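# Uncap pill bottle and pour pills into Thursday slot

## Task

Remove the pill bottle's cap and tip every pill into the Thursday compartment of the pill organiser. At the end the organiser must lie flat, the uncapped bottle must stand upright, and the cap must rest on the table.

## Robot and tools

Robot: two arms, left_arm and right_arm. Each ends in a five-finger hand; right_arm has a right hand and left_arm a mirrored left hand. Calibrated bases in the scene frame: left_arm at (+0.027, +0.263, +0.010) m, right_arm at (-0.048, -0.285, +0.024) m, both facing almost straight along +x. A post stands behind the arms.

Scene frame: origin at table height, halfway between the nominal bases. +x points out across the table, +z up, and left_arm is on the +y side. Image left and right do not match arm names.

Hand point: a point fixed to each palm, 0.05 m in front of it and 0.15 m out from the wrist face. Its +z runs along straight fingers, +y out of the palm, +x across the palm away from the thumb on the right hand and toward the thumb on the left hand. Straight fingertips reach 0.06 to 0.07 m past the point, about 0.06 m behind it along -y. A wrist bracket on the little-finger side can strike objects. With the thumb turned in front of the palm (thumb_turn near +1), the hand can wrap objects 0.035 to 0.065 m thick, or a handle down to 0.025 m. Thumb tip against the index pad can pinch light items up to about 0.08 m.

execute_actions(actions, cameras): actions is a list of actions; each action is a list of 1 to 15 rows, one row per 1/30 s step. If fewer than 15 rows are given, the last row repeats to step 15. Every row is one flat list of 28 numbers in [-1, 1], covering both arms even if one is idle: left_arm dx, dy, dz, rx, ry, rz, then left hand thumb_turn, thumb_bend, index, middle, ring, little, force_limit, speed; then the same 14 for right_arm. The six pose numbers are an offset, on the scene frame's axes, from that arm's Hand target as it stood when the action began; every row in an action counts from that same start, but the next action starts from the new Hand target, so repeating an offset keeps moving. Scale: 1.0 = 0.6 m for dx, dy, dz and 180 degrees for the rotation vector rx, ry, rz, which turns about the Hand target position. Six zeros ask nothing new of an arm. The six finger numbers are absolute targets: -1 open/straight, +1 closed/curled (thumb_turn +1 puts the thumb opposite the fingers). force_limit maps -1 to about 0 N and +1 to 10 N (15 N for the two thumb motors). speed rises from nearly 0 at -1 to full at +0.48 and stays full above; full speed crosses a finger's range in 0.49 s. There is no 'no change' value: to keep a hand as it is, resend the eight numbers of its last executed row (before any row has run, use hand_measured plus hand_force_limit and hand_speed). cameras: list of names, ["all"], [] for none; default is all only when actions is empty.

move(target, speed, blend, blocking, cameras): target is one 28-number row, or a list of up to 15 rows, laid out as above. Pose numbers are offsets, same scale and axes, all counted from the Hand targets at the call's start, not from the previous row. Hand numbers in the first row go out immediately; in later rows on arrival. speed is path top speed in m/s, 0.002 to 4.3, default 0.25 (turns at twice that in rad/s); one value or one per target. blend in m rounds corners in a list; 0 means stop at each. blocking=false returns after about 0.5 s while the move continues. Paths are straight, do not avoid obstacles or the other arm, and end together within 10 s. The result adds a move: line, e.g. done, off_target, moving, held or fault, and limits such as paced (pose clipped) or held (steps withheld).

wait(seconds): 0 to 3600; lets things run, commands nothing new, returns early if a running move ends. stop(): brakes a running move. zoom_image(camera, region): region [x0, y0, x1, y1] pixels, at most 504 by 504, on the newest image of that camera. show_instructions(): shows reference pages. finished_scene(scene): ends the scene, scene is 1; irreversible.

Cameras: cam_head_left, cam_head_right, cam_high, cam_left_wrist, cam_right_wrist, each 672x504.

Results: end_effector_position (m) and end_effector_quat_wxyz per arm in the scene frame, possibly a few cm off; Hand target is the last commanded pose after clipping, and the next offset counts from it. Hands often rest 1 to 3 cm (sometimes 5 cm) short, usually low, without touching anything; a new execute_actions call re-requests the target, otherwise send the remaining gap. Orientation commands are clipped to 40 degrees from the current one per step. hand_measured, hand_stopped_by (moving, target, force, stalled, fault) and hand_load_n follow the six-motor order; a load falling to about 0 means a lost grip. Joint torques, velocities and motor temperatures are also reported; MOTOR HOT appears at 85 °C and at 100 °C the arm drops (OVER-TEMPERATURE FAULT).

Cautions: drop nothing, even a few mm; do not release moving parts; move slowly near contact, since speed and overshoot past a surface raise force. Never let hands or arms press on each other, and never close one hand on the other's fingers. Nothing may leave the table. For a gentle grip close at speed -0.94 or below. Avoid overloading fingers, long stretched holds that heat motors, and paths near an arm's own base that can swing its elbow.

Each tool is called after "Call:" by a JSON object that holds its "fn" and its "kwargs", one argument or row to a line.

Reference images:

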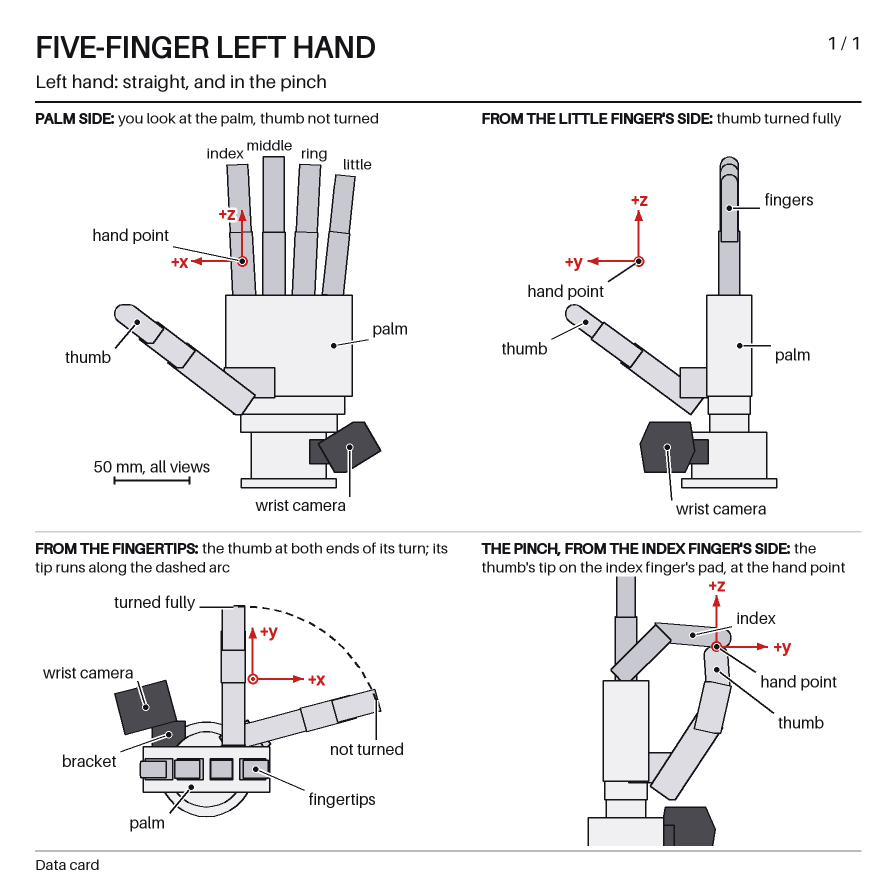

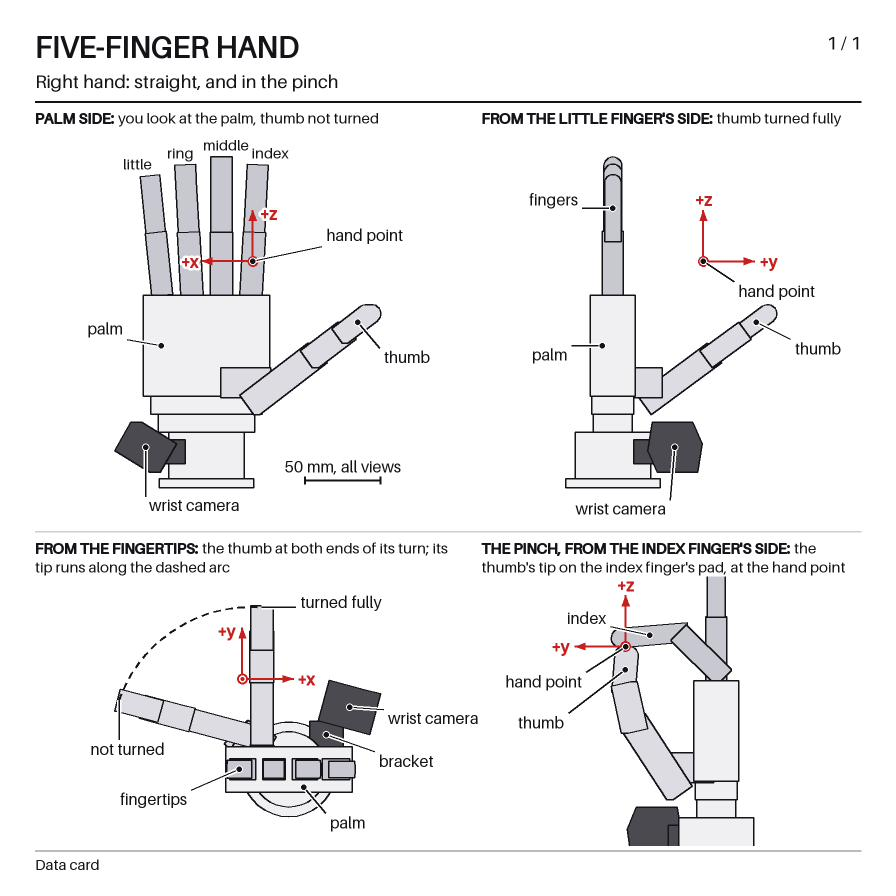

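## Session

Call:
{"fn": "execute_actions", "kwargs": {
  "actions": [],
  "cameras": ["all"]
}}

Scene clock: 0.00 s.
left_arm: end_effector_position=(+0.5386, -0.0082, +0.2142) hand_measured=(-1.000, -1.000, -1.000, -1.000, -1.000, -1.000) hand_load_n=(+0.0, +0.0, +0.0, +0.0, +0.0, +0.0) hand_stopped_by=(target, target, target, target, target, target) hand_force_limit=0.00 hand_speed=-0.80 end_effector_quat_wxyz=(+0.393, +0.227, +0.885, -0.101) | right_arm: end_effector_position=(+0.1236, -0.1953, +0.1952) hand_measured=(-1.000, -1.000, -1.000, -1.000, -1.000, -1.000) hand_load_n=(+0.0, +0.0, +0.0, +0.0, +0.0, +0.0) hand_stopped_by=(target, target, target, target, target, target) hand_force_limit=0.00 hand_speed=-0.80 end_effector_quat_wxyz=(-0.156, +0.882, -0.418, +0.148)
Joint positions: left_arm=[-0.631 1.435 1.149 -0.452 -0.083 1.496] | right_arm=[0.434 0.643 0.723 -1.217 0.029 -0.254]
Joint velocities: within noise
Joint torques (N m): no reading
Motor temperatures (°C): left_arm=[28 29 33 29 32 33] | right_arm=[31 33 30 31 33 29]
Heat: left arm: hottest elbow 33 °C; right arm: hottest shoulder 33 °C.
Hand target: left_arm +0.5459, -0.0133, +0.2319; +0.408, +0.225, +0.878, -0.106 | right_arm +0.1281, -0.1932, +0.2034; -0.164, +0.880, -0.418, +0.155

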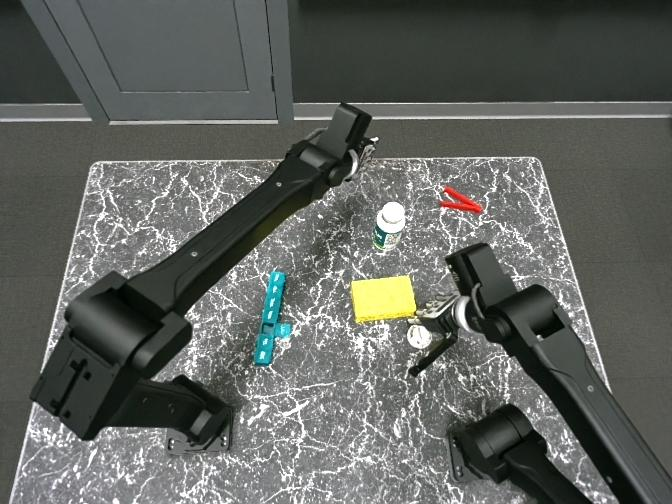

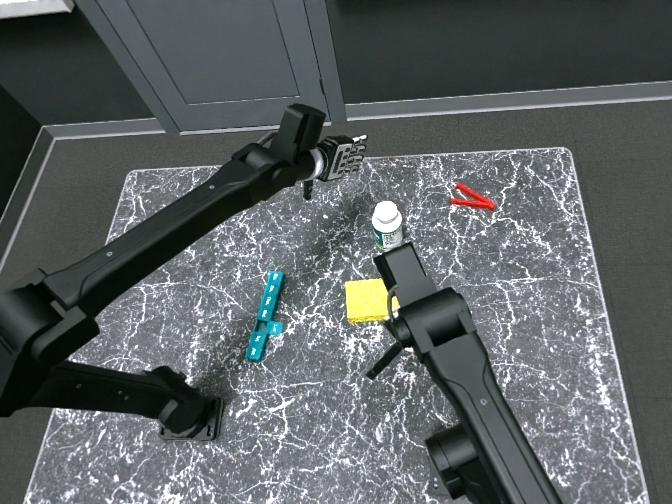

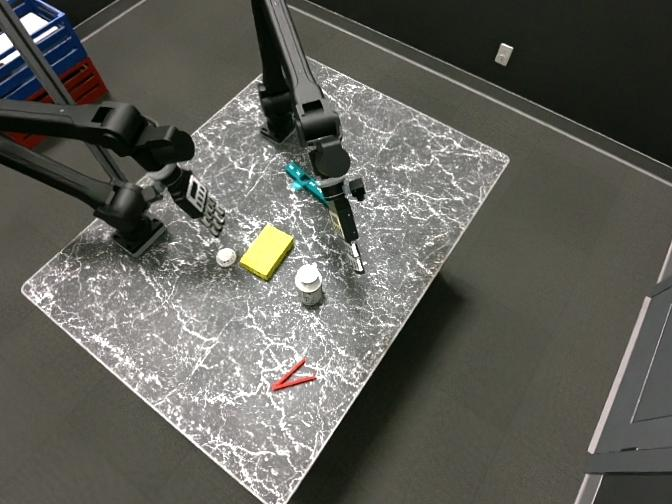

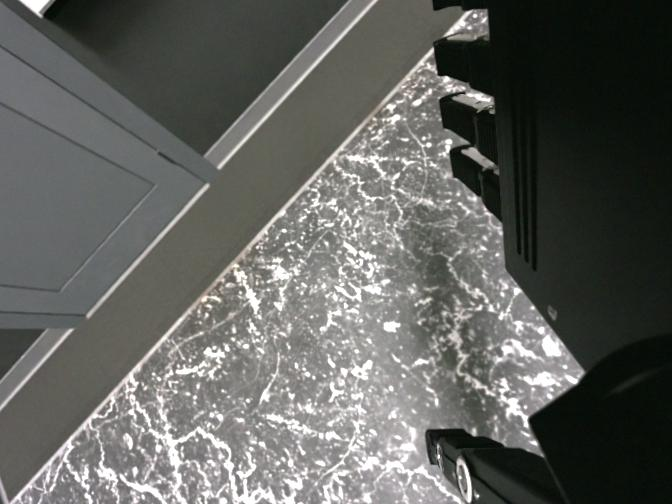

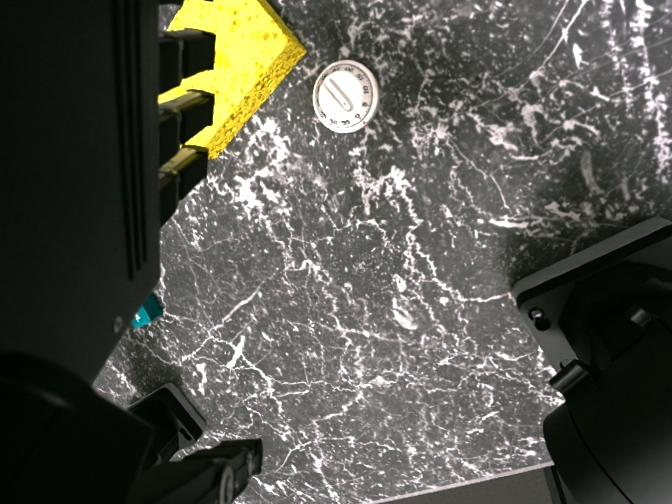

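Call:
{"fn": "zoom_image", "kwargs": {
  "camera": "cam_head_left",
  "region": [220, 250, 340, 380]
}}

Call:
{"fn": "zoom_image", "kwargs": {
  "camera": "cam_head_left",
  "region": [350, 180, 450, 260]
}}

Call:
{"fn": "zoom_image", "kwargs": {
  "camera": "cam_high",
  "region": [260, 240, 360, 320]
}}

Call:
{"fn": "zoom_image", "kwargs": {
  "camera": "cam_head_right",
  "region": [220, 250, 340, 380]
}}

Call:
{"fn": "zoom_image", "kwargs": {
  "camera": "cam_head_right",
  "region": [350, 180, 450, 260]
}}

Call:
{"fn": "zoom_image", "kwargs": {
  "camera": "cam_high",
  "region": [260, 150, 360, 220]
}}

Scaled by 3.877 from the camera's image (finer frame: 960x720).

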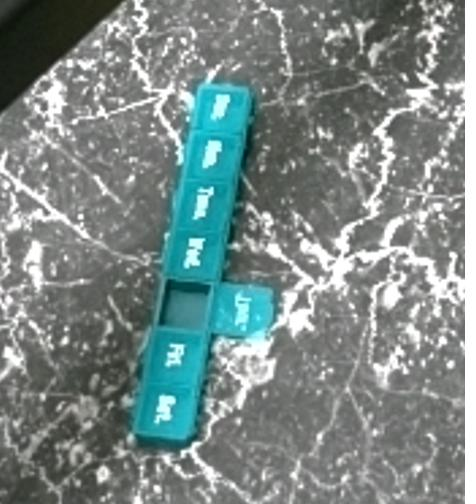

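Scaled by 5.040 from the camera's image (finer frame: 960x720).

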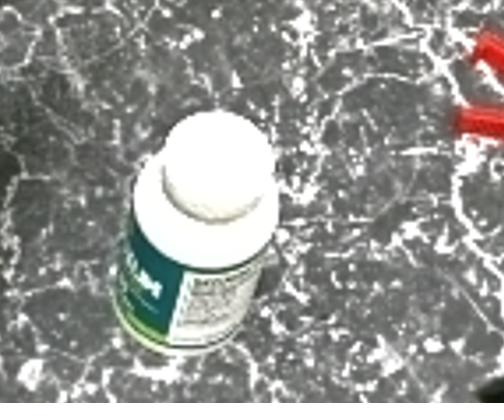

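Scaled by 5.040 from the camera's image (finer frame: 960x720).

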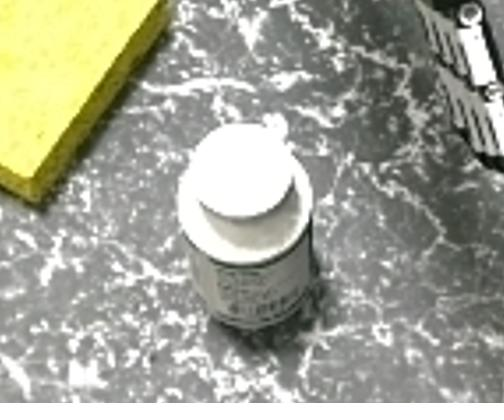

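Scaled by 3.877 from the camera's image (finer frame: 960x720).

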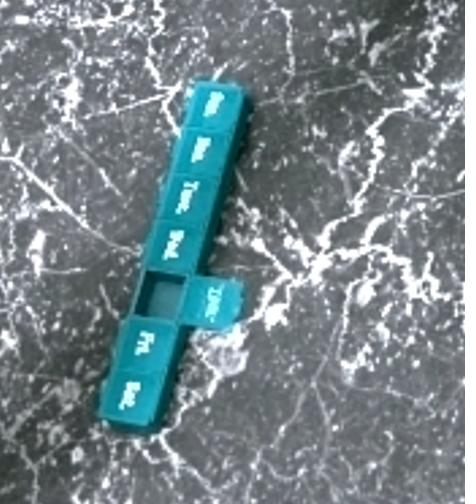

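Scaled by 5.040 from the camera's image (finer frame: 960x720).

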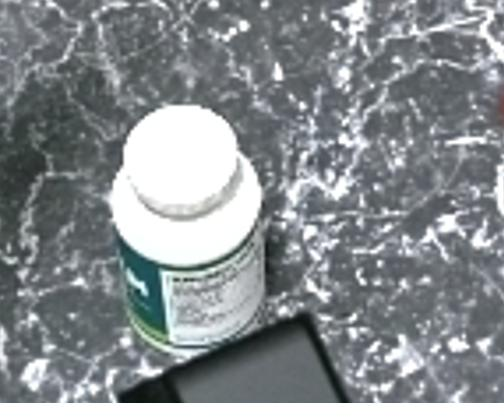

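Scaled by 5.040 from the camera's image (finer frame: 960x720).

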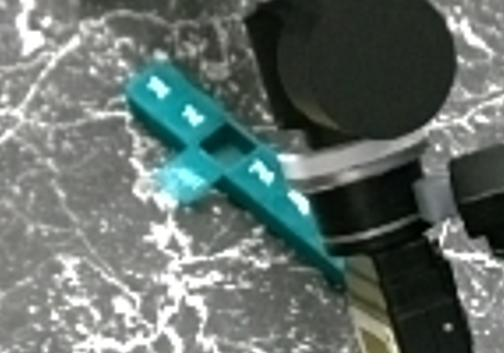

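Call:
{"fn": "move", "kwargs": {
  "target": [0,0,0,0,0,0,-1,-1,-1,-1,-1,-1,0,-0.8, 0.4498,-0.1947,0.06,-0.0115,-0.512,0.458,1,-1,-1,-1,-1,-1,0,0],
  "speed": 0.2,
  "cameras": ["all"]
}}

Scene clock: 93.07 s.
left_arm: end_effector_position=(+0.5386, -0.0082, +0.2142) hand_measured=(-1.000, -1.000, -1.000, -1.000, -1.000, -1.000) hand_load_n=(+0.5, +0.0, +0.0, +0.0, +0.0, +0.0) hand_stopped_by=(target, target, target, target, target, target) hand_force_limit=0.00 hand_speed=-0.80 end_effector_quat_wxyz=(+0.393, +0.227, +0.885, -0.101) | right_arm: end_effector_position=(+0.3854, -0.3008, +0.2261) hand_measured=(+1.000, -1.000, -1.000, -1.000, -1.000, -1.000) hand_load_n=(+0.5, +0.0, +0.0, +0.0, +0.0, +0.0) hand_stopped_by=(target, target, target, target, target, target) hand_force_limit=0.00 hand_speed=0.00 end_effector_quat_wxyz=(-0.376, +0.617, +0.346, +0.599)
Joint positions: left_arm=[-0.631 1.435 1.149 -0.452 -0.083 1.496] | right_arm=[-0.503 1.247 0.586 0.08 -1.571 -2.104]
Joint torques (N m): left_arm=[0.38 -11.52 13.07 1.36 0.08 0.14] | right_arm=[1.67 -5.6 11.3 1.62 -0.68 -0.1]
Motor temperatures (°C): left_arm=[28 31 43 29 31 33] | right_arm=[30 32 37 31 33 29]
Heat: left arm: hottest elbow 43 °C; right arm: hottest elbow 37 °C.
Hand target: left_arm +0.5459, -0.0133, +0.2319; +0.408, +0.225, +0.878, -0.106 | right_arm +0.3979, -0.3100, +0.2394; -0.430, +0.562, +0.430, +0.561
Off the commanded pose: left_arm 0.020 m, 2 deg | right_arm 0.021 m, 14 deg.
joint sent to its limit (right arm) — joint 5 (wrist yaw), lower limit; joint 6 (wrist roll), lower limit. The joint targets are off in orientation, not in position.
move: off_target (right_arm)
cam_right_wrist: T_world_to_cam=[[0.83589, -0.5137, 0.19339, -0.52437], [-0.12971, -0.52721, -0.83977, 0.07649], [0.53335, 0.67687, -0.50733, 0.22997]] pos_world=[0.32558, -0.3847, 0.28231]

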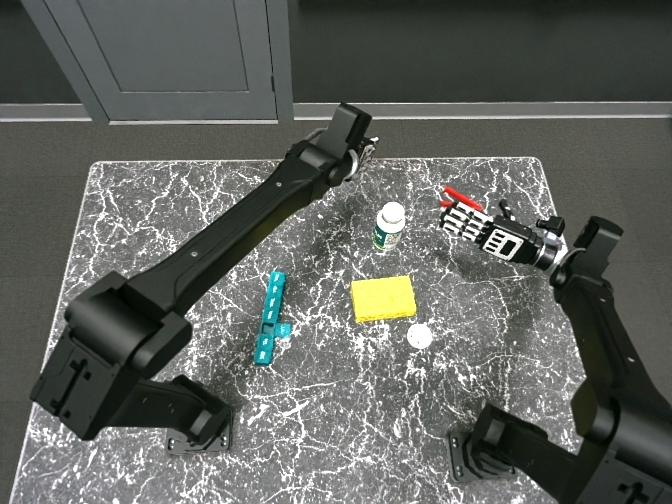

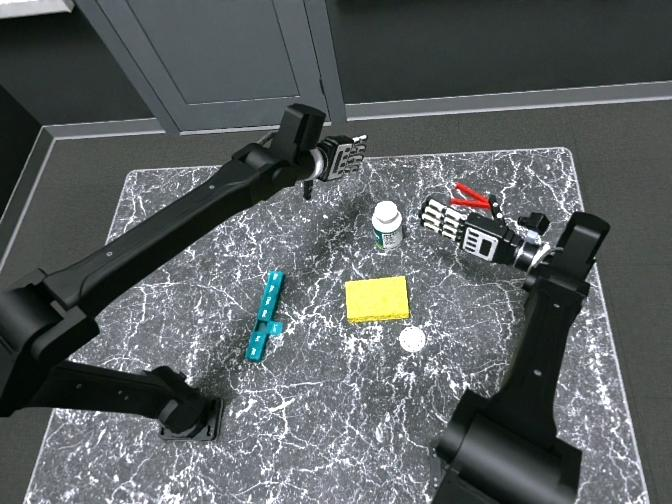

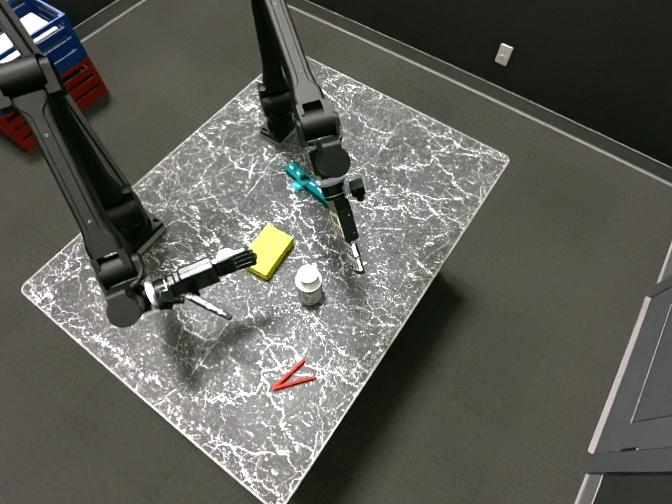

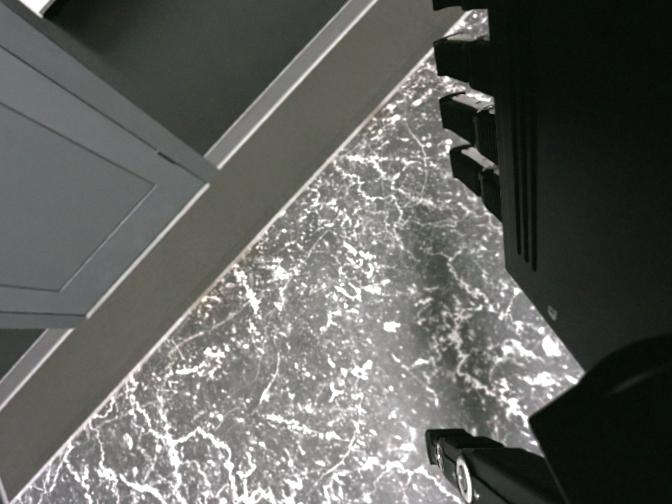

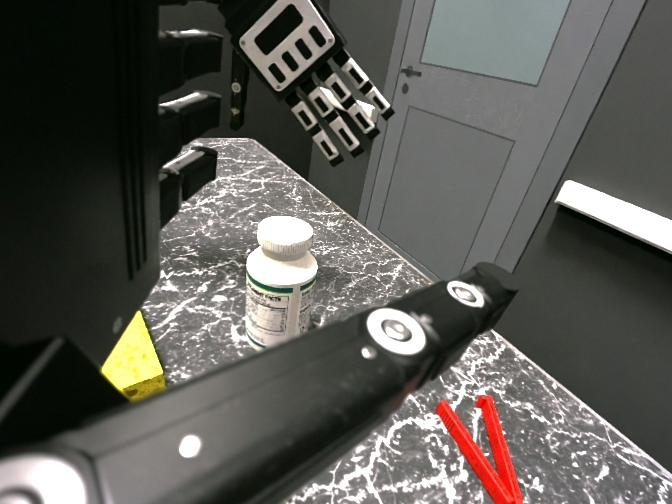

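Call:
{"fn": "zoom_image", "kwargs": {
  "camera": "cam_right_wrist",
  "region": [220, 200, 350, 360]
}}

Scaled by 3.150 from the camera's image (finer frame: 960x720).

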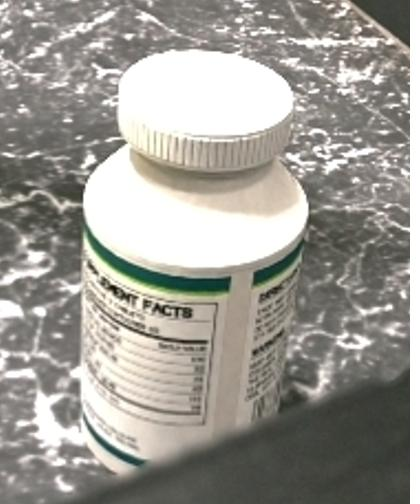

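Call:
{"fn": "move", "kwargs": {
  "target": [0,0,0,0,0,0,-1,-1,-1,-1,-1,-1,0,-0.8, -0.03,0.0167,0.0333,0,0,-0.3333,1,-1,-1,-1,-1,-1,0,0],
  "speed": 0.3
}}

Call:
{"fn": "move", "kwargs": {
  "target": [0,0,0,0,0,0,-1,-1,-1,-1,-1,-1,0,-0.8, 0,0,0,0.483,0.129,0,1,-1,-1,-1,-1,-1,0,0],
  "speed": 0.4
}}

Call:
{"fn": "move", "kwargs": {
  "target": [0,0,0,0,0,0,-1,-1,-1,-1,-1,-1,0,-0.8, 0,0,0,0.483,0.129,0,1,-1,-1,-1,-1,-1,0,0],
  "speed": 0.4
}}

Scene clock: 174.77 s.
left_arm: end_effector_position=(+0.5386, -0.0082, +0.2142) hand_measured=(-1.000, -1.000, -1.000, -1.000, -1.000, -1.000) hand_load_n=(+0.0, +0.0, +0.0, +0.0, +0.0, +0.0) hand_stopped_by=(target, target, target, target, target, target) hand_force_limit=0.00 hand_speed=-0.80 end_effector_quat_wxyz=(+0.393, +0.227, +0.885, -0.101) | right_arm: end_effector_position=(+0.3818, -0.3066, +0.2635) hand_measured=(+1.000, -1.000, -1.000, -1.000, -1.000, -1.000) hand_load_n=(+0.0, +0.0, +0.0, +0.0, +0.0, +0.0) hand_stopped_by=(target, target, target, target, target, target) hand_force_limit=0.00 hand_speed=0.00 end_effector_quat_wxyz=(-0.084, +0.699, +0.091, +0.705)
Joint positions: left_arm=[-0.631 1.435 1.149 -0.452 -0.083 1.496] | right_arm=[-0.048 0.846 0.321 0.533 -0.292 -1.579]
Joint torques (N m): left_arm=[0.44 -11.46 13.09 1.33 0.08 0.14] | right_arm=[3.37 -2.61 8.96 1.43 0.08 0.05]
Motor temperatures (°C): left_arm=[28 31 45 29 31 33] | right_arm=[30 33 42 32 33 29]
Heat: left arm: hottest elbow 45 °C; right arm: hottest elbow 42 °C.
Hand target: left_arm +0.5459, -0.0133, +0.2319; +0.408, +0.225, +0.878, -0.106 | right_arm +0.3799, -0.3000, +0.2594; -0.092, +0.701, +0.092, +0.701
Off the commanded pose: left_arm 0.020 m, 2 deg | right_arm 0.008 m, 1 deg.
move: done

Scene clock: 177.87 s.
left_arm: end_effector_position=(+0.5386, -0.0082, +0.2142) hand_measured=(-1.000, -1.000, -1.000, -1.000, -1.000, -1.000) hand_load_n=(+0.0, +0.0, +0.0, +0.0, +0.0, +0.0) hand_stopped_by=(target, target, target, target, target, target) hand_force_limit=0.00 hand_speed=-0.80 end_effector_quat_wxyz=(+0.393, +0.227, +0.885, -0.101) | right_arm: end_effector_position=(+0.3689, -0.2903, +0.2402) hand_measured=(+1.000, -1.000, -1.000, -1.000, -1.000, -1.000) hand_load_n=(+0.0, +0.0, +0.0, +0.0, +0.0, +0.0) hand_stopped_by=(target, target, target, target, target, target) hand_force_limit=0.00 hand_speed=0.00 end_effector_quat_wxyz=(+0.557, -0.571, +0.438, -0.414)
Joint positions: left_arm=[-0.631 1.435 1.149 -0.452 -0.083 1.496] | right_arm=[-0.353 0.93 0.414 0.472 -0.626 -0.01]
Joint torques (N m): left_arm=[0.44 -11.52 13.08 1.35 0.08 0.15] | right_arm=[0.79 -2.32 12.51 2.48 -0.14 0.1]
Heat: left arm: hottest elbow 45 °C; right arm: hottest elbow 42 °C.
Hand target: left_arm +0.5459, -0.0133, +0.2319; +0.408, +0.225, +0.878, -0.106 | right_arm +0.3800, -0.3000, +0.2594; +0.561, -0.561, +0.430, -0.430
Off the commanded pose: left_arm 0.020 m, 2 deg | right_arm 0.024 m, 2 deg.
move: off_target (right_arm)

Scene clock: 181.00 s.
left_arm: end_effector_position=(+0.5386, -0.0082, +0.2142) hand_measured=(-1.000, -1.000, -1.000, -1.000, -1.000, -1.000) hand_load_n=(+0.0, +0.0, +0.0, +0.0, +0.0, +0.0) hand_stopped_by=(target, target, target, target, target, target) hand_force_limit=0.00 hand_speed=-0.80 end_effector_quat_wxyz=(+0.393, +0.227, +0.885, -0.101) | right_arm: end_effector_position=(+0.3805, -0.3033, +0.2638) hand_measured=(+1.000, -1.000, -1.000, -1.000, -1.000, -1.000) hand_load_n=(+0.0, +0.0, +0.0, -0.5, +0.0, +0.0) hand_stopped_by=(target, target, target, target, target, target) hand_force_limit=0.00 hand_speed=0.00 end_effector_quat_wxyz=(+0.703, -0.094, +0.700, +0.086)
Joint positions: left_arm=[-0.631 1.435 1.149 -0.452 -0.083 1.496] | right_arm=[-0.459 1.283 0.363 0.923 -0.712 1.562]
Joint torques (N m): left_arm=[0.5 -11.52 13.05 1.35 0.08 0.14] | right_arm=[2.73 -4.95 6.17 2.37 0.05 0.1]
Heat: left arm: hottest elbow 45 °C; right arm: hottest elbow 41 °C.
Hand target: left_arm +0.5459, -0.0133, +0.2319; +0.408, +0.225, +0.878, -0.106 | right_arm +0.3800, -0.2999, +0.2594; +0.701, -0.092, +0.701, +0.092
Off the commanded pose: left_arm 0.020 m, 2 deg | right_arm 0.005 m, 1 deg.
move: done

Call:
{"fn": "move", "kwargs": {
  "target": [0,0,0,0,0,0,-1,-1,-1,-1,-1,-1,0,-0.8, -0.0657,0.1025,-0.199,-0.0506,0.0875,0.1652,1,-1,-1,-1,-1,-1,0,0],
  "speed": 0.15,
  "cameras": ["all"]
}}

Scene clock: 199.07 s.
left_arm: end_effector_position=(+0.5386, -0.0082, +0.2142) hand_measured=(-1.000, -1.000, -1.000, -1.000, -1.000, -1.000) hand_load_n=(+0.5, +0.0, +0.0, +0.0, +0.0, +0.0) hand_stopped_by=(target, target, target, target, target, target) hand_force_limit=0.00 hand_speed=-0.80 end_effector_quat_wxyz=(+0.393, +0.227, +0.885, -0.101) | right_arm: end_effector_position=(+0.3315, -0.2401, +0.1357) hand_measured=(+1.000, -1.000, -1.000, -1.000, -1.000, -1.000) hand_load_n=(-0.5, +0.0, +0.0, +0.0, +0.0, +0.0) hand_stopped_by=(target, target, target, target, target, target) hand_force_limit=0.00 hand_speed=0.00 end_effector_quat_wxyz=(+0.542, -0.298, +0.752, +0.226)
Joint positions: left_arm=[-0.631 1.435 1.149 -0.452 -0.083 1.496] | right_arm=[-0.445 1.471 0.469 0.252 -1.099 0.896]
Joint torques (N m): left_arm=[0.56 -11.46 13.08 1.35 0.08 0.14] | right_arm=[3.37 -7.53 8.34 0.61 -0.61 -0.03]
Heat: left arm: hottest elbow 45 °C; right arm: hottest elbow 39 °C.
Hand target: left_arm +0.5459, -0.0133, +0.2319; +0.408, +0.225, +0.878, -0.106 | right_arm +0.3405, -0.2384, +0.1399; +0.544, -0.309, +0.747, +0.225
Off the commanded pose: left_arm 0.020 m, 2 deg | right_arm 0.010 m, 1 deg.
move: done
cam_right_wrist: T_world_to_cam=[[-0.76282, 0.61591, -0.19688, 0.42357], [-0.28719, -0.04992, 0.95657, -0.05142], [0.57933, 0.78624, 0.21496, 0.08481]] pos_world=[0.2592, -0.33013, 0.11435]

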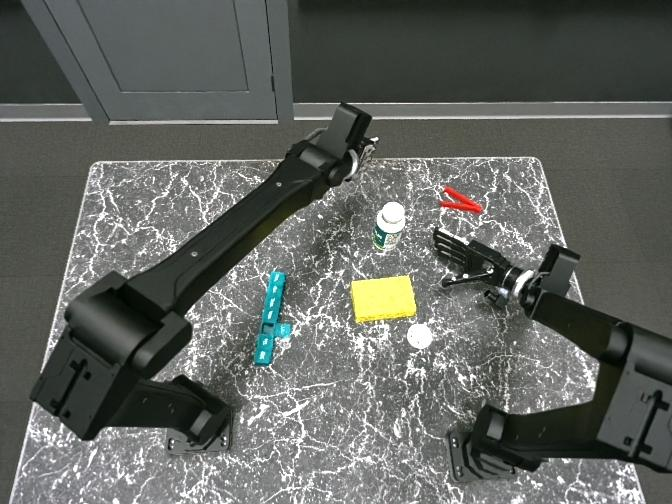

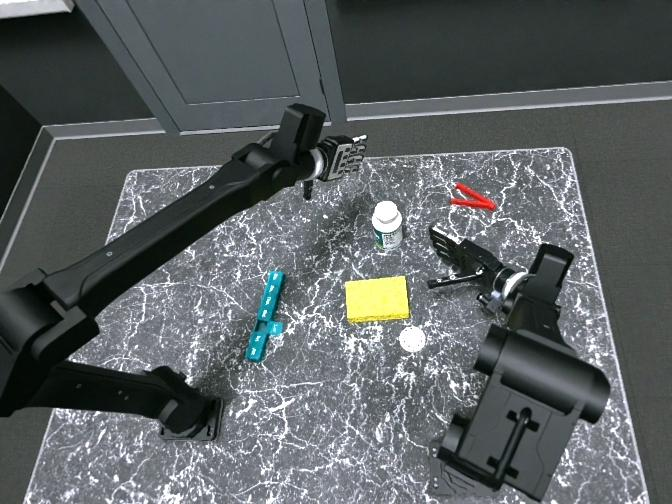

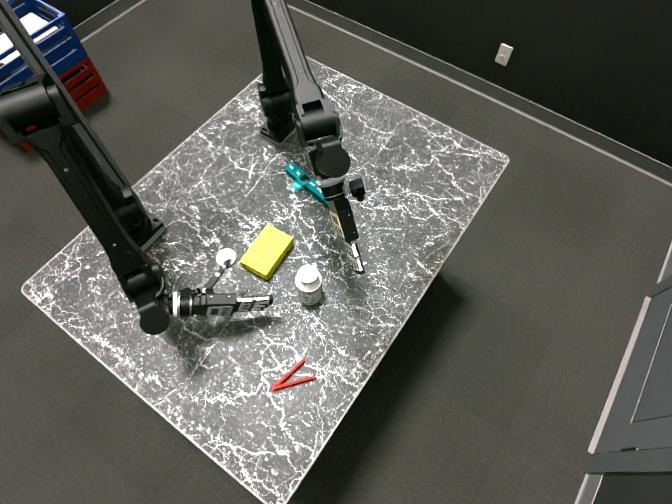

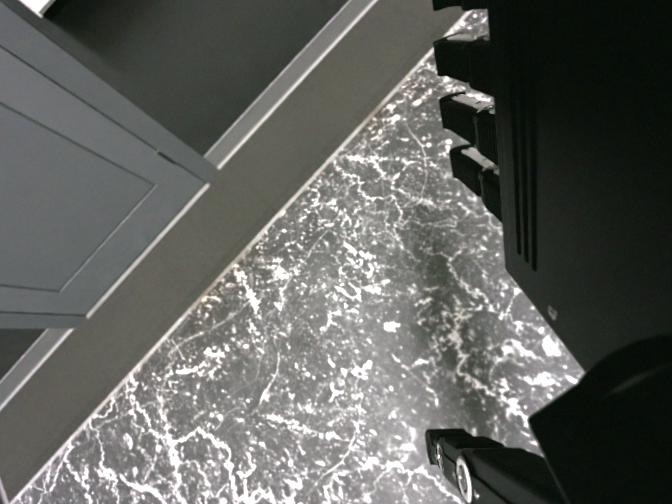

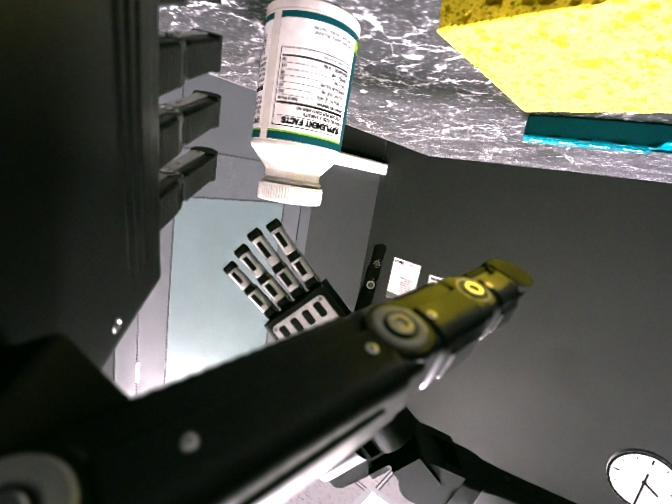

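Call:
{"fn": "zoom_image", "kwargs": {
  "camera": "cam_right_wrist",
  "region": [220, 0, 400, 220]
}}

Scaled by 2.291 from the camera's image (finer frame: 960x720).

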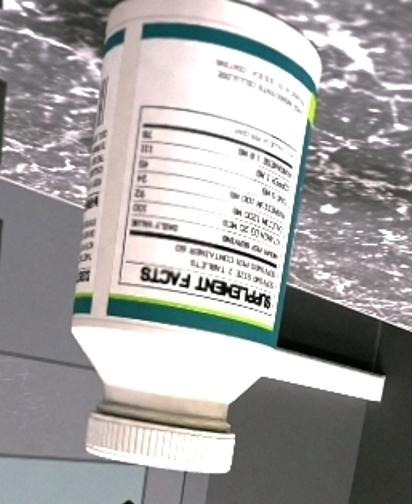

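Call:
{"fn": "move", "kwargs": {
  "target": [0,0,0,0,0,0,-1,-1,-1,-1,-1,-1,0,-0.8, 0.0142,0.0023,-0.083,0,0,0,1,-1,-1,-1,-1,-1,0,0],
  "speed": 0.1,
  "cameras": ["cam_right_wrist","cam_high"]
}}

Scene clock: 215.70 s.
left_arm: end_effector_position=(+0.5386, -0.0082, +0.2142) hand_measured=(-1.000, -1.000, -1.000, -1.000, -1.000, -1.000) hand_load_n=(+0.0, +0.0, +0.0, +0.0, +0.0, +0.0) hand_stopped_by=(target, target, target, target, target, target) hand_force_limit=0.00 hand_speed=-0.80 end_effector_quat_wxyz=(+0.393, +0.227, +0.885, -0.101) | right_arm: end_effector_position=(+0.3411, -0.2390, +0.0969) hand_measured=(+1.000, -1.000, -1.000, -1.000, -1.000, -1.000) hand_load_n=(+0.0, +0.0, +0.0, +0.0, +0.0, -1.5) hand_stopped_by=(target, target, target, target, target, target) hand_force_limit=0.00 hand_speed=0.00 end_effector_quat_wxyz=(+0.547, -0.307, +0.745, +0.226)
Joint positions: left_arm=[-0.631 1.435 1.149 -0.452 -0.083 1.496] | right_arm=[-0.43 1.647 0.475 0.447 -1.102 0.903]
Joint torques (N m): left_arm=[0.5 -11.52 13.09 1.36 0.09 0.14] | right_arm=[3.37 -6.95 6 1.65 0.01 0.05]
Heat: left arm: hottest elbow 46 °C; right arm: hottest elbow 38 °C.
Hand target: left_arm +0.5459, -0.0133, +0.2319; +0.408, +0.225, +0.878, -0.106 | right_arm +0.3490, -0.2370, +0.0902; +0.544, -0.310, +0.747, +0.225
Off the commanded pose: left_arm 0.020 m, 2 deg | right_arm 0.011 m, 1 deg.
move: off_target (right_arm)
cam_right_wrist: T_world_to_cam=[[-0.76807, 0.60354, -0.21401, 0.42307], [-0.3047, -0.0505, 0.95111, -0.00514], [0.56323, 0.79573, 0.22269, 0.09377]] pos_world=[0.27057, -0.33022, 0.07455]
Images, in order (width x height): cam_high 672x504, cam_right_wrist 672x504.

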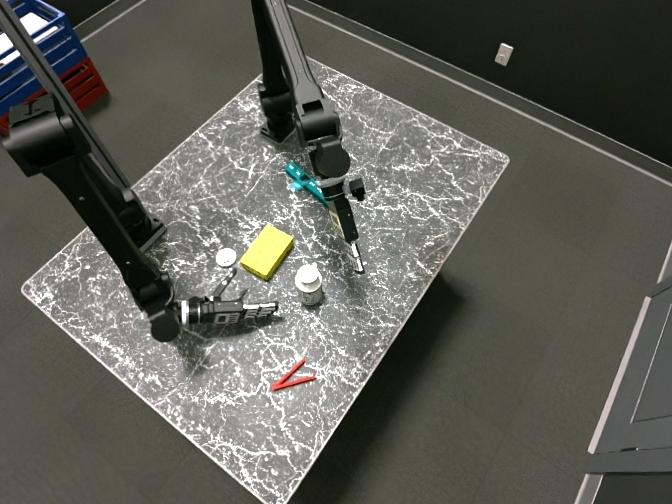

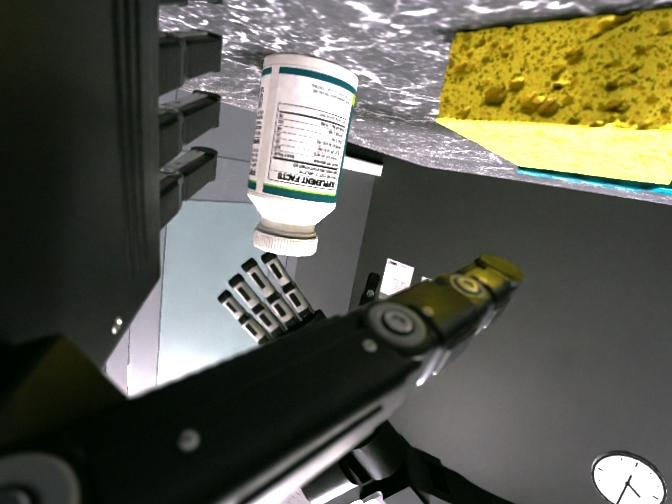

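Call:
{"fn": "move", "kwargs": {
  "target": [0,0,0,0,0,0,-1,-1,-1,-1,-1,-1,0,-0.8, 0.0933,0.095,-0.02,0,0,0,1,-1,-1,-1,-1,-1,0,0],
  "speed": 0.08,
  "cameras": ["cam_right_wrist","cam_high", "cam_head_left","cam_head_right"]
}}

Scene clock: 222.13 s.
left_arm: end_effector_position=(+0.5386, -0.0082, +0.2142) hand_measured=(-1.000, -1.000, -1.000, -1.000, -1.000, -1.000) hand_load_n=(+0.0, +0.0, +0.0, +0.0, +0.0, +0.0) hand_stopped_by=(target, target, target, target, target, target) hand_force_limit=0.00 hand_speed=-0.80 end_effector_quat_wxyz=(+0.393, +0.227, +0.885, -0.101) | right_arm: end_effector_position=(+0.4039, -0.1904, +0.0957) hand_measured=(+1.000, -1.000, -1.000, -1.000, -1.000, -1.000) hand_load_n=(+0.0, +0.0, +0.0, +0.0, +0.0, -0.5) hand_stopped_by=(target, target, target, target, target, target) hand_force_limit=0.00 hand_speed=0.00 end_effector_quat_wxyz=(+0.560, -0.312, +0.738, +0.212)
Joint positions: left_arm=[-0.631 1.435 1.149 -0.452 -0.083 1.496] | right_arm=[-0.235 1.756 0.559 0.7 -0.934 1.121]
Joint torques (N m): left_arm=[0.56 -11.46 13.08 1.35 0.08 0.14] | right_arm=[4.19 -7.53 5.2 1.29 0.13 0.07]
Heat: left arm: hottest elbow 46 °C; right arm: hottest elbow 38 °C.
Hand target: left_arm +0.5459, -0.0133, +0.2319; +0.408, +0.225, +0.878, -0.106 | right_arm +0.4050, -0.1801, +0.0782; +0.544, -0.310, +0.747, +0.225
Off the commanded pose: left_arm 0.020 m, 2 deg | right_arm 0.020 m, 3 deg.
move: off_target (right_arm)
cam_right_wrist: T_world_to_cam=[[-0.75389, 0.6062, -0.25332, 0.44017], [-0.34206, -0.03296, 0.9391, 0.03725], [0.56093, 0.79463, 0.2322, 0.01974]] pos_world=[0.33351, -0.28129, 0.07194]
Images, in order (width x height): cam_head_left 672x504, cam_head_right 672x504, cam_high 672x504, cam_right_wrist 672x504.

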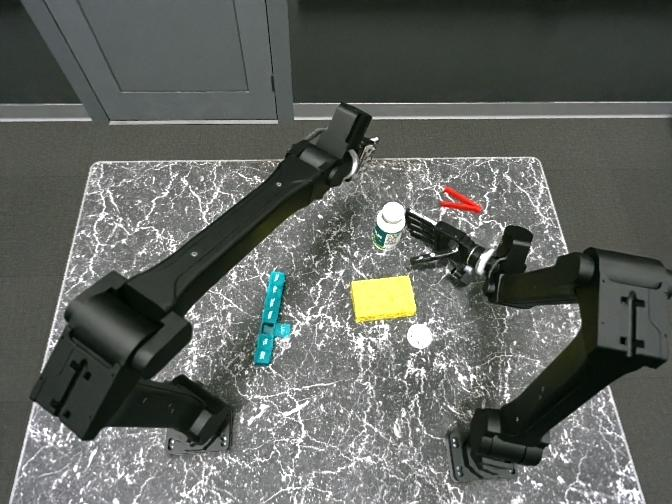

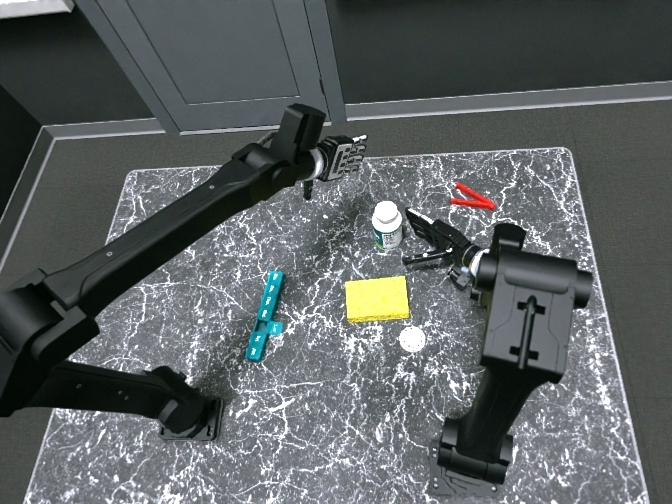

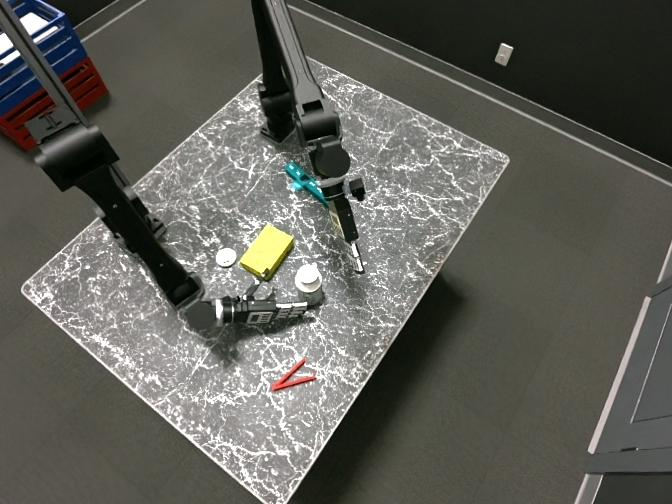

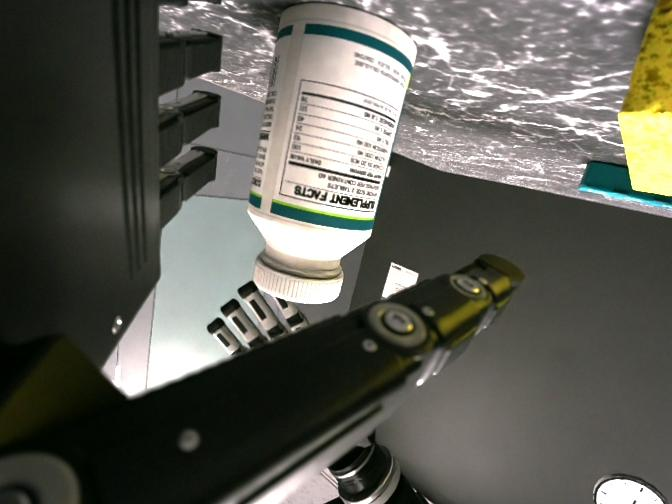

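Call:
{"fn": "move", "kwargs": {
  "target": [0,0,0,0,0,0,-1,-1,-1,-1,-1,-1,0,-0.8, 0.06,0.06,-0.0137,0,0,0,1,-1,-1,-1,-1,-1,0,0],
  "speed": 0.06,
  "cameras": ["cam_right_wrist","cam_high", "cam_head_left","cam_head_right"]
}}

Scene clock: 232.67 s.
left_arm: end_effector_position=(+0.5386, -0.0082, +0.2142) hand_measured=(-1.000, -1.000, -1.000, -1.000, -1.000, -1.000) hand_load_n=(+0.0, +0.0, +0.0, +0.5, +0.0, +0.0) hand_stopped_by=(target, target, target, target, target, target) hand_force_limit=0.00 hand_speed=-0.80 end_effector_quat_wxyz=(+0.393, +0.227, +0.885, -0.101) | right_arm: end_effector_position=(+0.4427, -0.1570, +0.0955) hand_measured=(+1.000, -1.000, -1.000, -1.000, -1.000, -1.000) hand_load_n=(+0.0, +0.0, +0.0, +0.0, -0.5, +0.0) hand_stopped_by=(target, target, target, target, target, target) hand_force_limit=0.00 hand_speed=0.00 end_effector_quat_wxyz=(+0.567, -0.313, +0.733, +0.208)
Joint positions: left_arm=[-0.631 1.435 1.149 -0.452 -0.083 1.496] | right_arm=[-0.13 1.82 0.64 0.765 -0.838 1.201]
Joint torques (N m): left_arm=[0.56 -11.46 13.05 1.35 0.08 0.15] | right_arm=[4.31 -8 5.23 1.14 0.16 0.15]
Motor temperatures (°C): left_arm=[28 31 46 29 31 33] | right_arm=[30 33 37 32 32 28]
Heat: left arm: hottest elbow 46 °C; right arm: hottest elbow 37 °C.
Hand target: left_arm +0.5459, -0.0133, +0.2319; +0.408, +0.225, +0.878, -0.106 | right_arm +0.4410, -0.1441, +0.0700; +0.544, -0.310, +0.747, +0.225
Off the commanded pose: left_arm 0.020 m, 2 deg | right_arm 0.029 m, 4 deg.
move: off_target (right_arm)
cam_right_wrist: T_world_to_cam=[[-0.74748, 0.60818, -0.26718, 0.44788], [-0.3596, -0.03229, 0.93255, 0.06025], [0.55853, 0.79314, 0.24284, -0.02869]] pos_world=[0.37248, -0.24769, 0.07044]
Images, in order (width x height): cam_head_left 672x504, cam_head_right 672x504, cam_high 672x504, cam_right_wrist 672x504.

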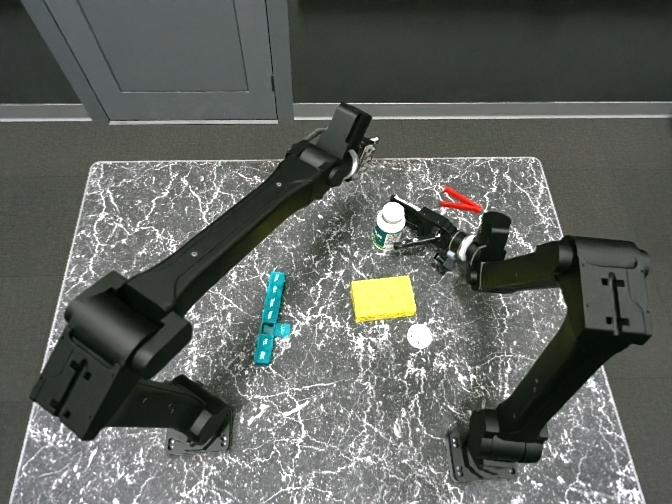

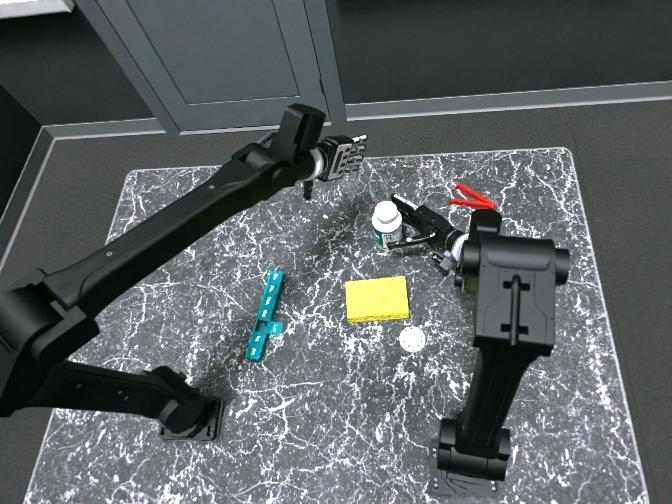

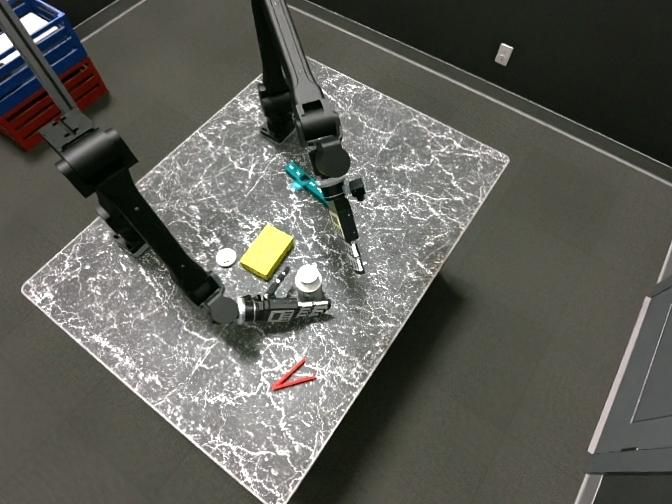

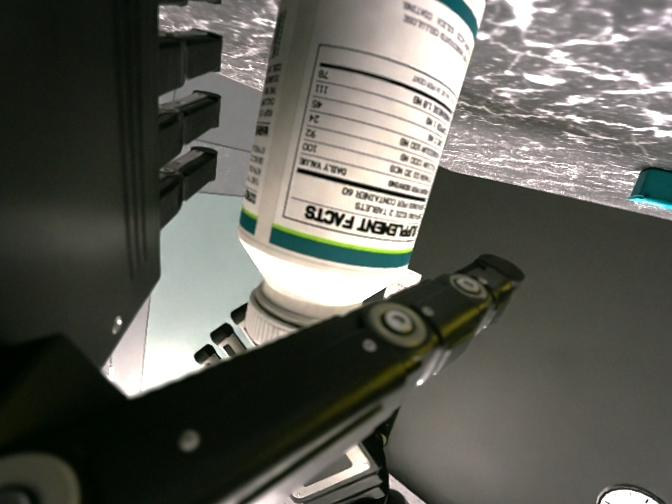

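Call:
{"fn": "move", "kwargs": {
  "target": [0,0,0,0,0,0,-1,-1,-1,-1,-1,-1,0,-0.8, -0.02,0.027,-0.015,0,0,0,1,-1,-1,-1,-1,-1,0,0],
  "speed": 0.06,
  "cameras": ["cam_right_wrist","cam_high", "cam_head_left"]
}}

Scene clock: 237.30 s.
left_arm: end_effector_position=(+0.5386, -0.0082, +0.2142) hand_measured=(-1.000, -1.000, -1.000, -1.000, -1.000, -1.000) hand_load_n=(+0.0, +0.0, +0.0, +0.0, +0.0, +0.0) hand_stopped_by=(target, target, target, target, target, target) hand_force_limit=0.00 hand_speed=-0.80 end_effector_quat_wxyz=(+0.393, +0.227, +0.885, -0.101) | right_arm: end_effector_position=(+0.4445, -0.1449, +0.0936) hand_measured=(+1.000, -1.000, -1.000, -1.000, -1.000, -1.000) hand_load_n=(+0.0, +0.0, +0.5, +0.0, +0.0, +0.0) hand_stopped_by=(target, target, target, target, target, target) hand_force_limit=0.00 hand_speed=0.00 end_effector_quat_wxyz=(+0.578, -0.315, +0.726, +0.198)
Joint positions: left_arm=[-0.631 1.435 1.149 -0.452 -0.083 1.496] | right_arm=[-0.097 1.838 0.631 0.835 -0.797 1.219]
Joint torques (N m): left_arm=[0.38 -11.52 13.07 1.35 0.09 0.15] | right_arm=[4.72 -8.18 2.56 1.2 -0.1 0.17]
Heat: left arm: hottest elbow 46 °C; right arm: hottest elbow 37 °C.
Hand target: left_arm +0.5459, -0.0133, +0.2319; +0.408, +0.225, +0.878, -0.106 | right_arm +0.4290, -0.1278, +0.0610; +0.544, -0.310, +0.747, +0.225
Off the commanded pose: left_arm 0.020 m, 2 deg | right_arm 0.040 m, 6 deg.
move: off_target (right_arm)
cam_right_wrist: T_world_to_cam=[[-0.73315, 0.61295, -0.29458, 0.43833], [-0.388, -0.02127, 0.92141, 0.07825], [0.55852, 0.78983, 0.25342, -0.0403]] pos_world=[0.37423, -0.23518, 0.06724]
Images, in order (width x height): cam_head_left 672x504, cam_high 672x504, cam_right_wrist 672x504.

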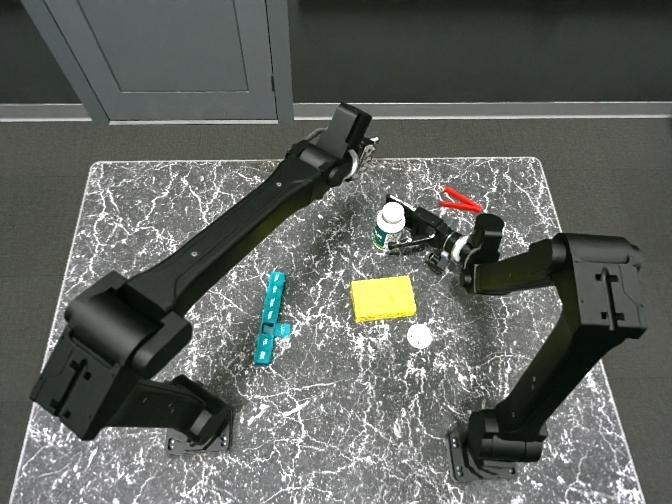

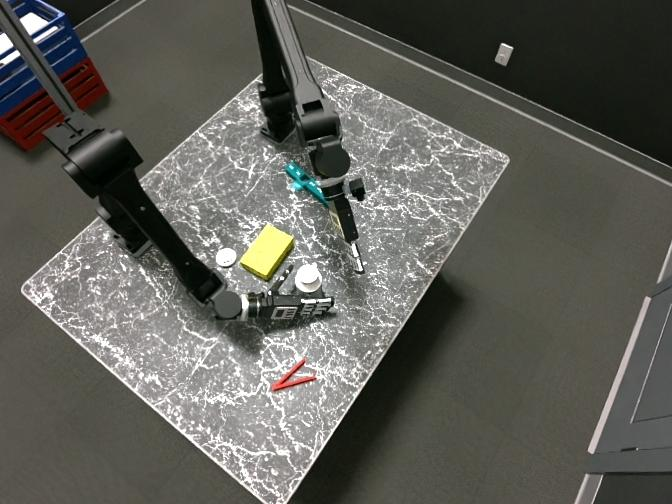

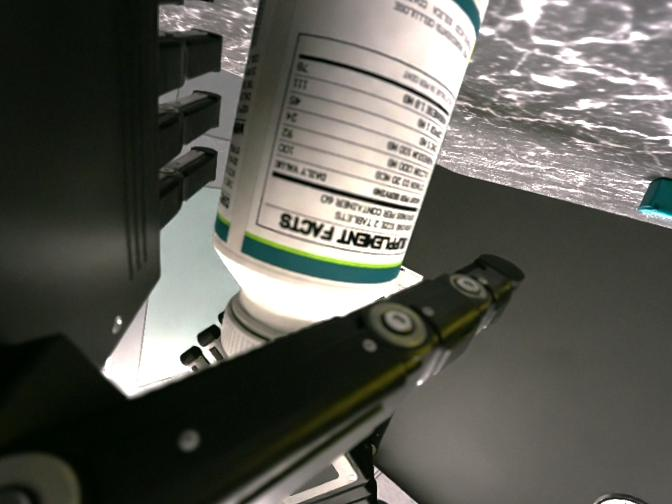

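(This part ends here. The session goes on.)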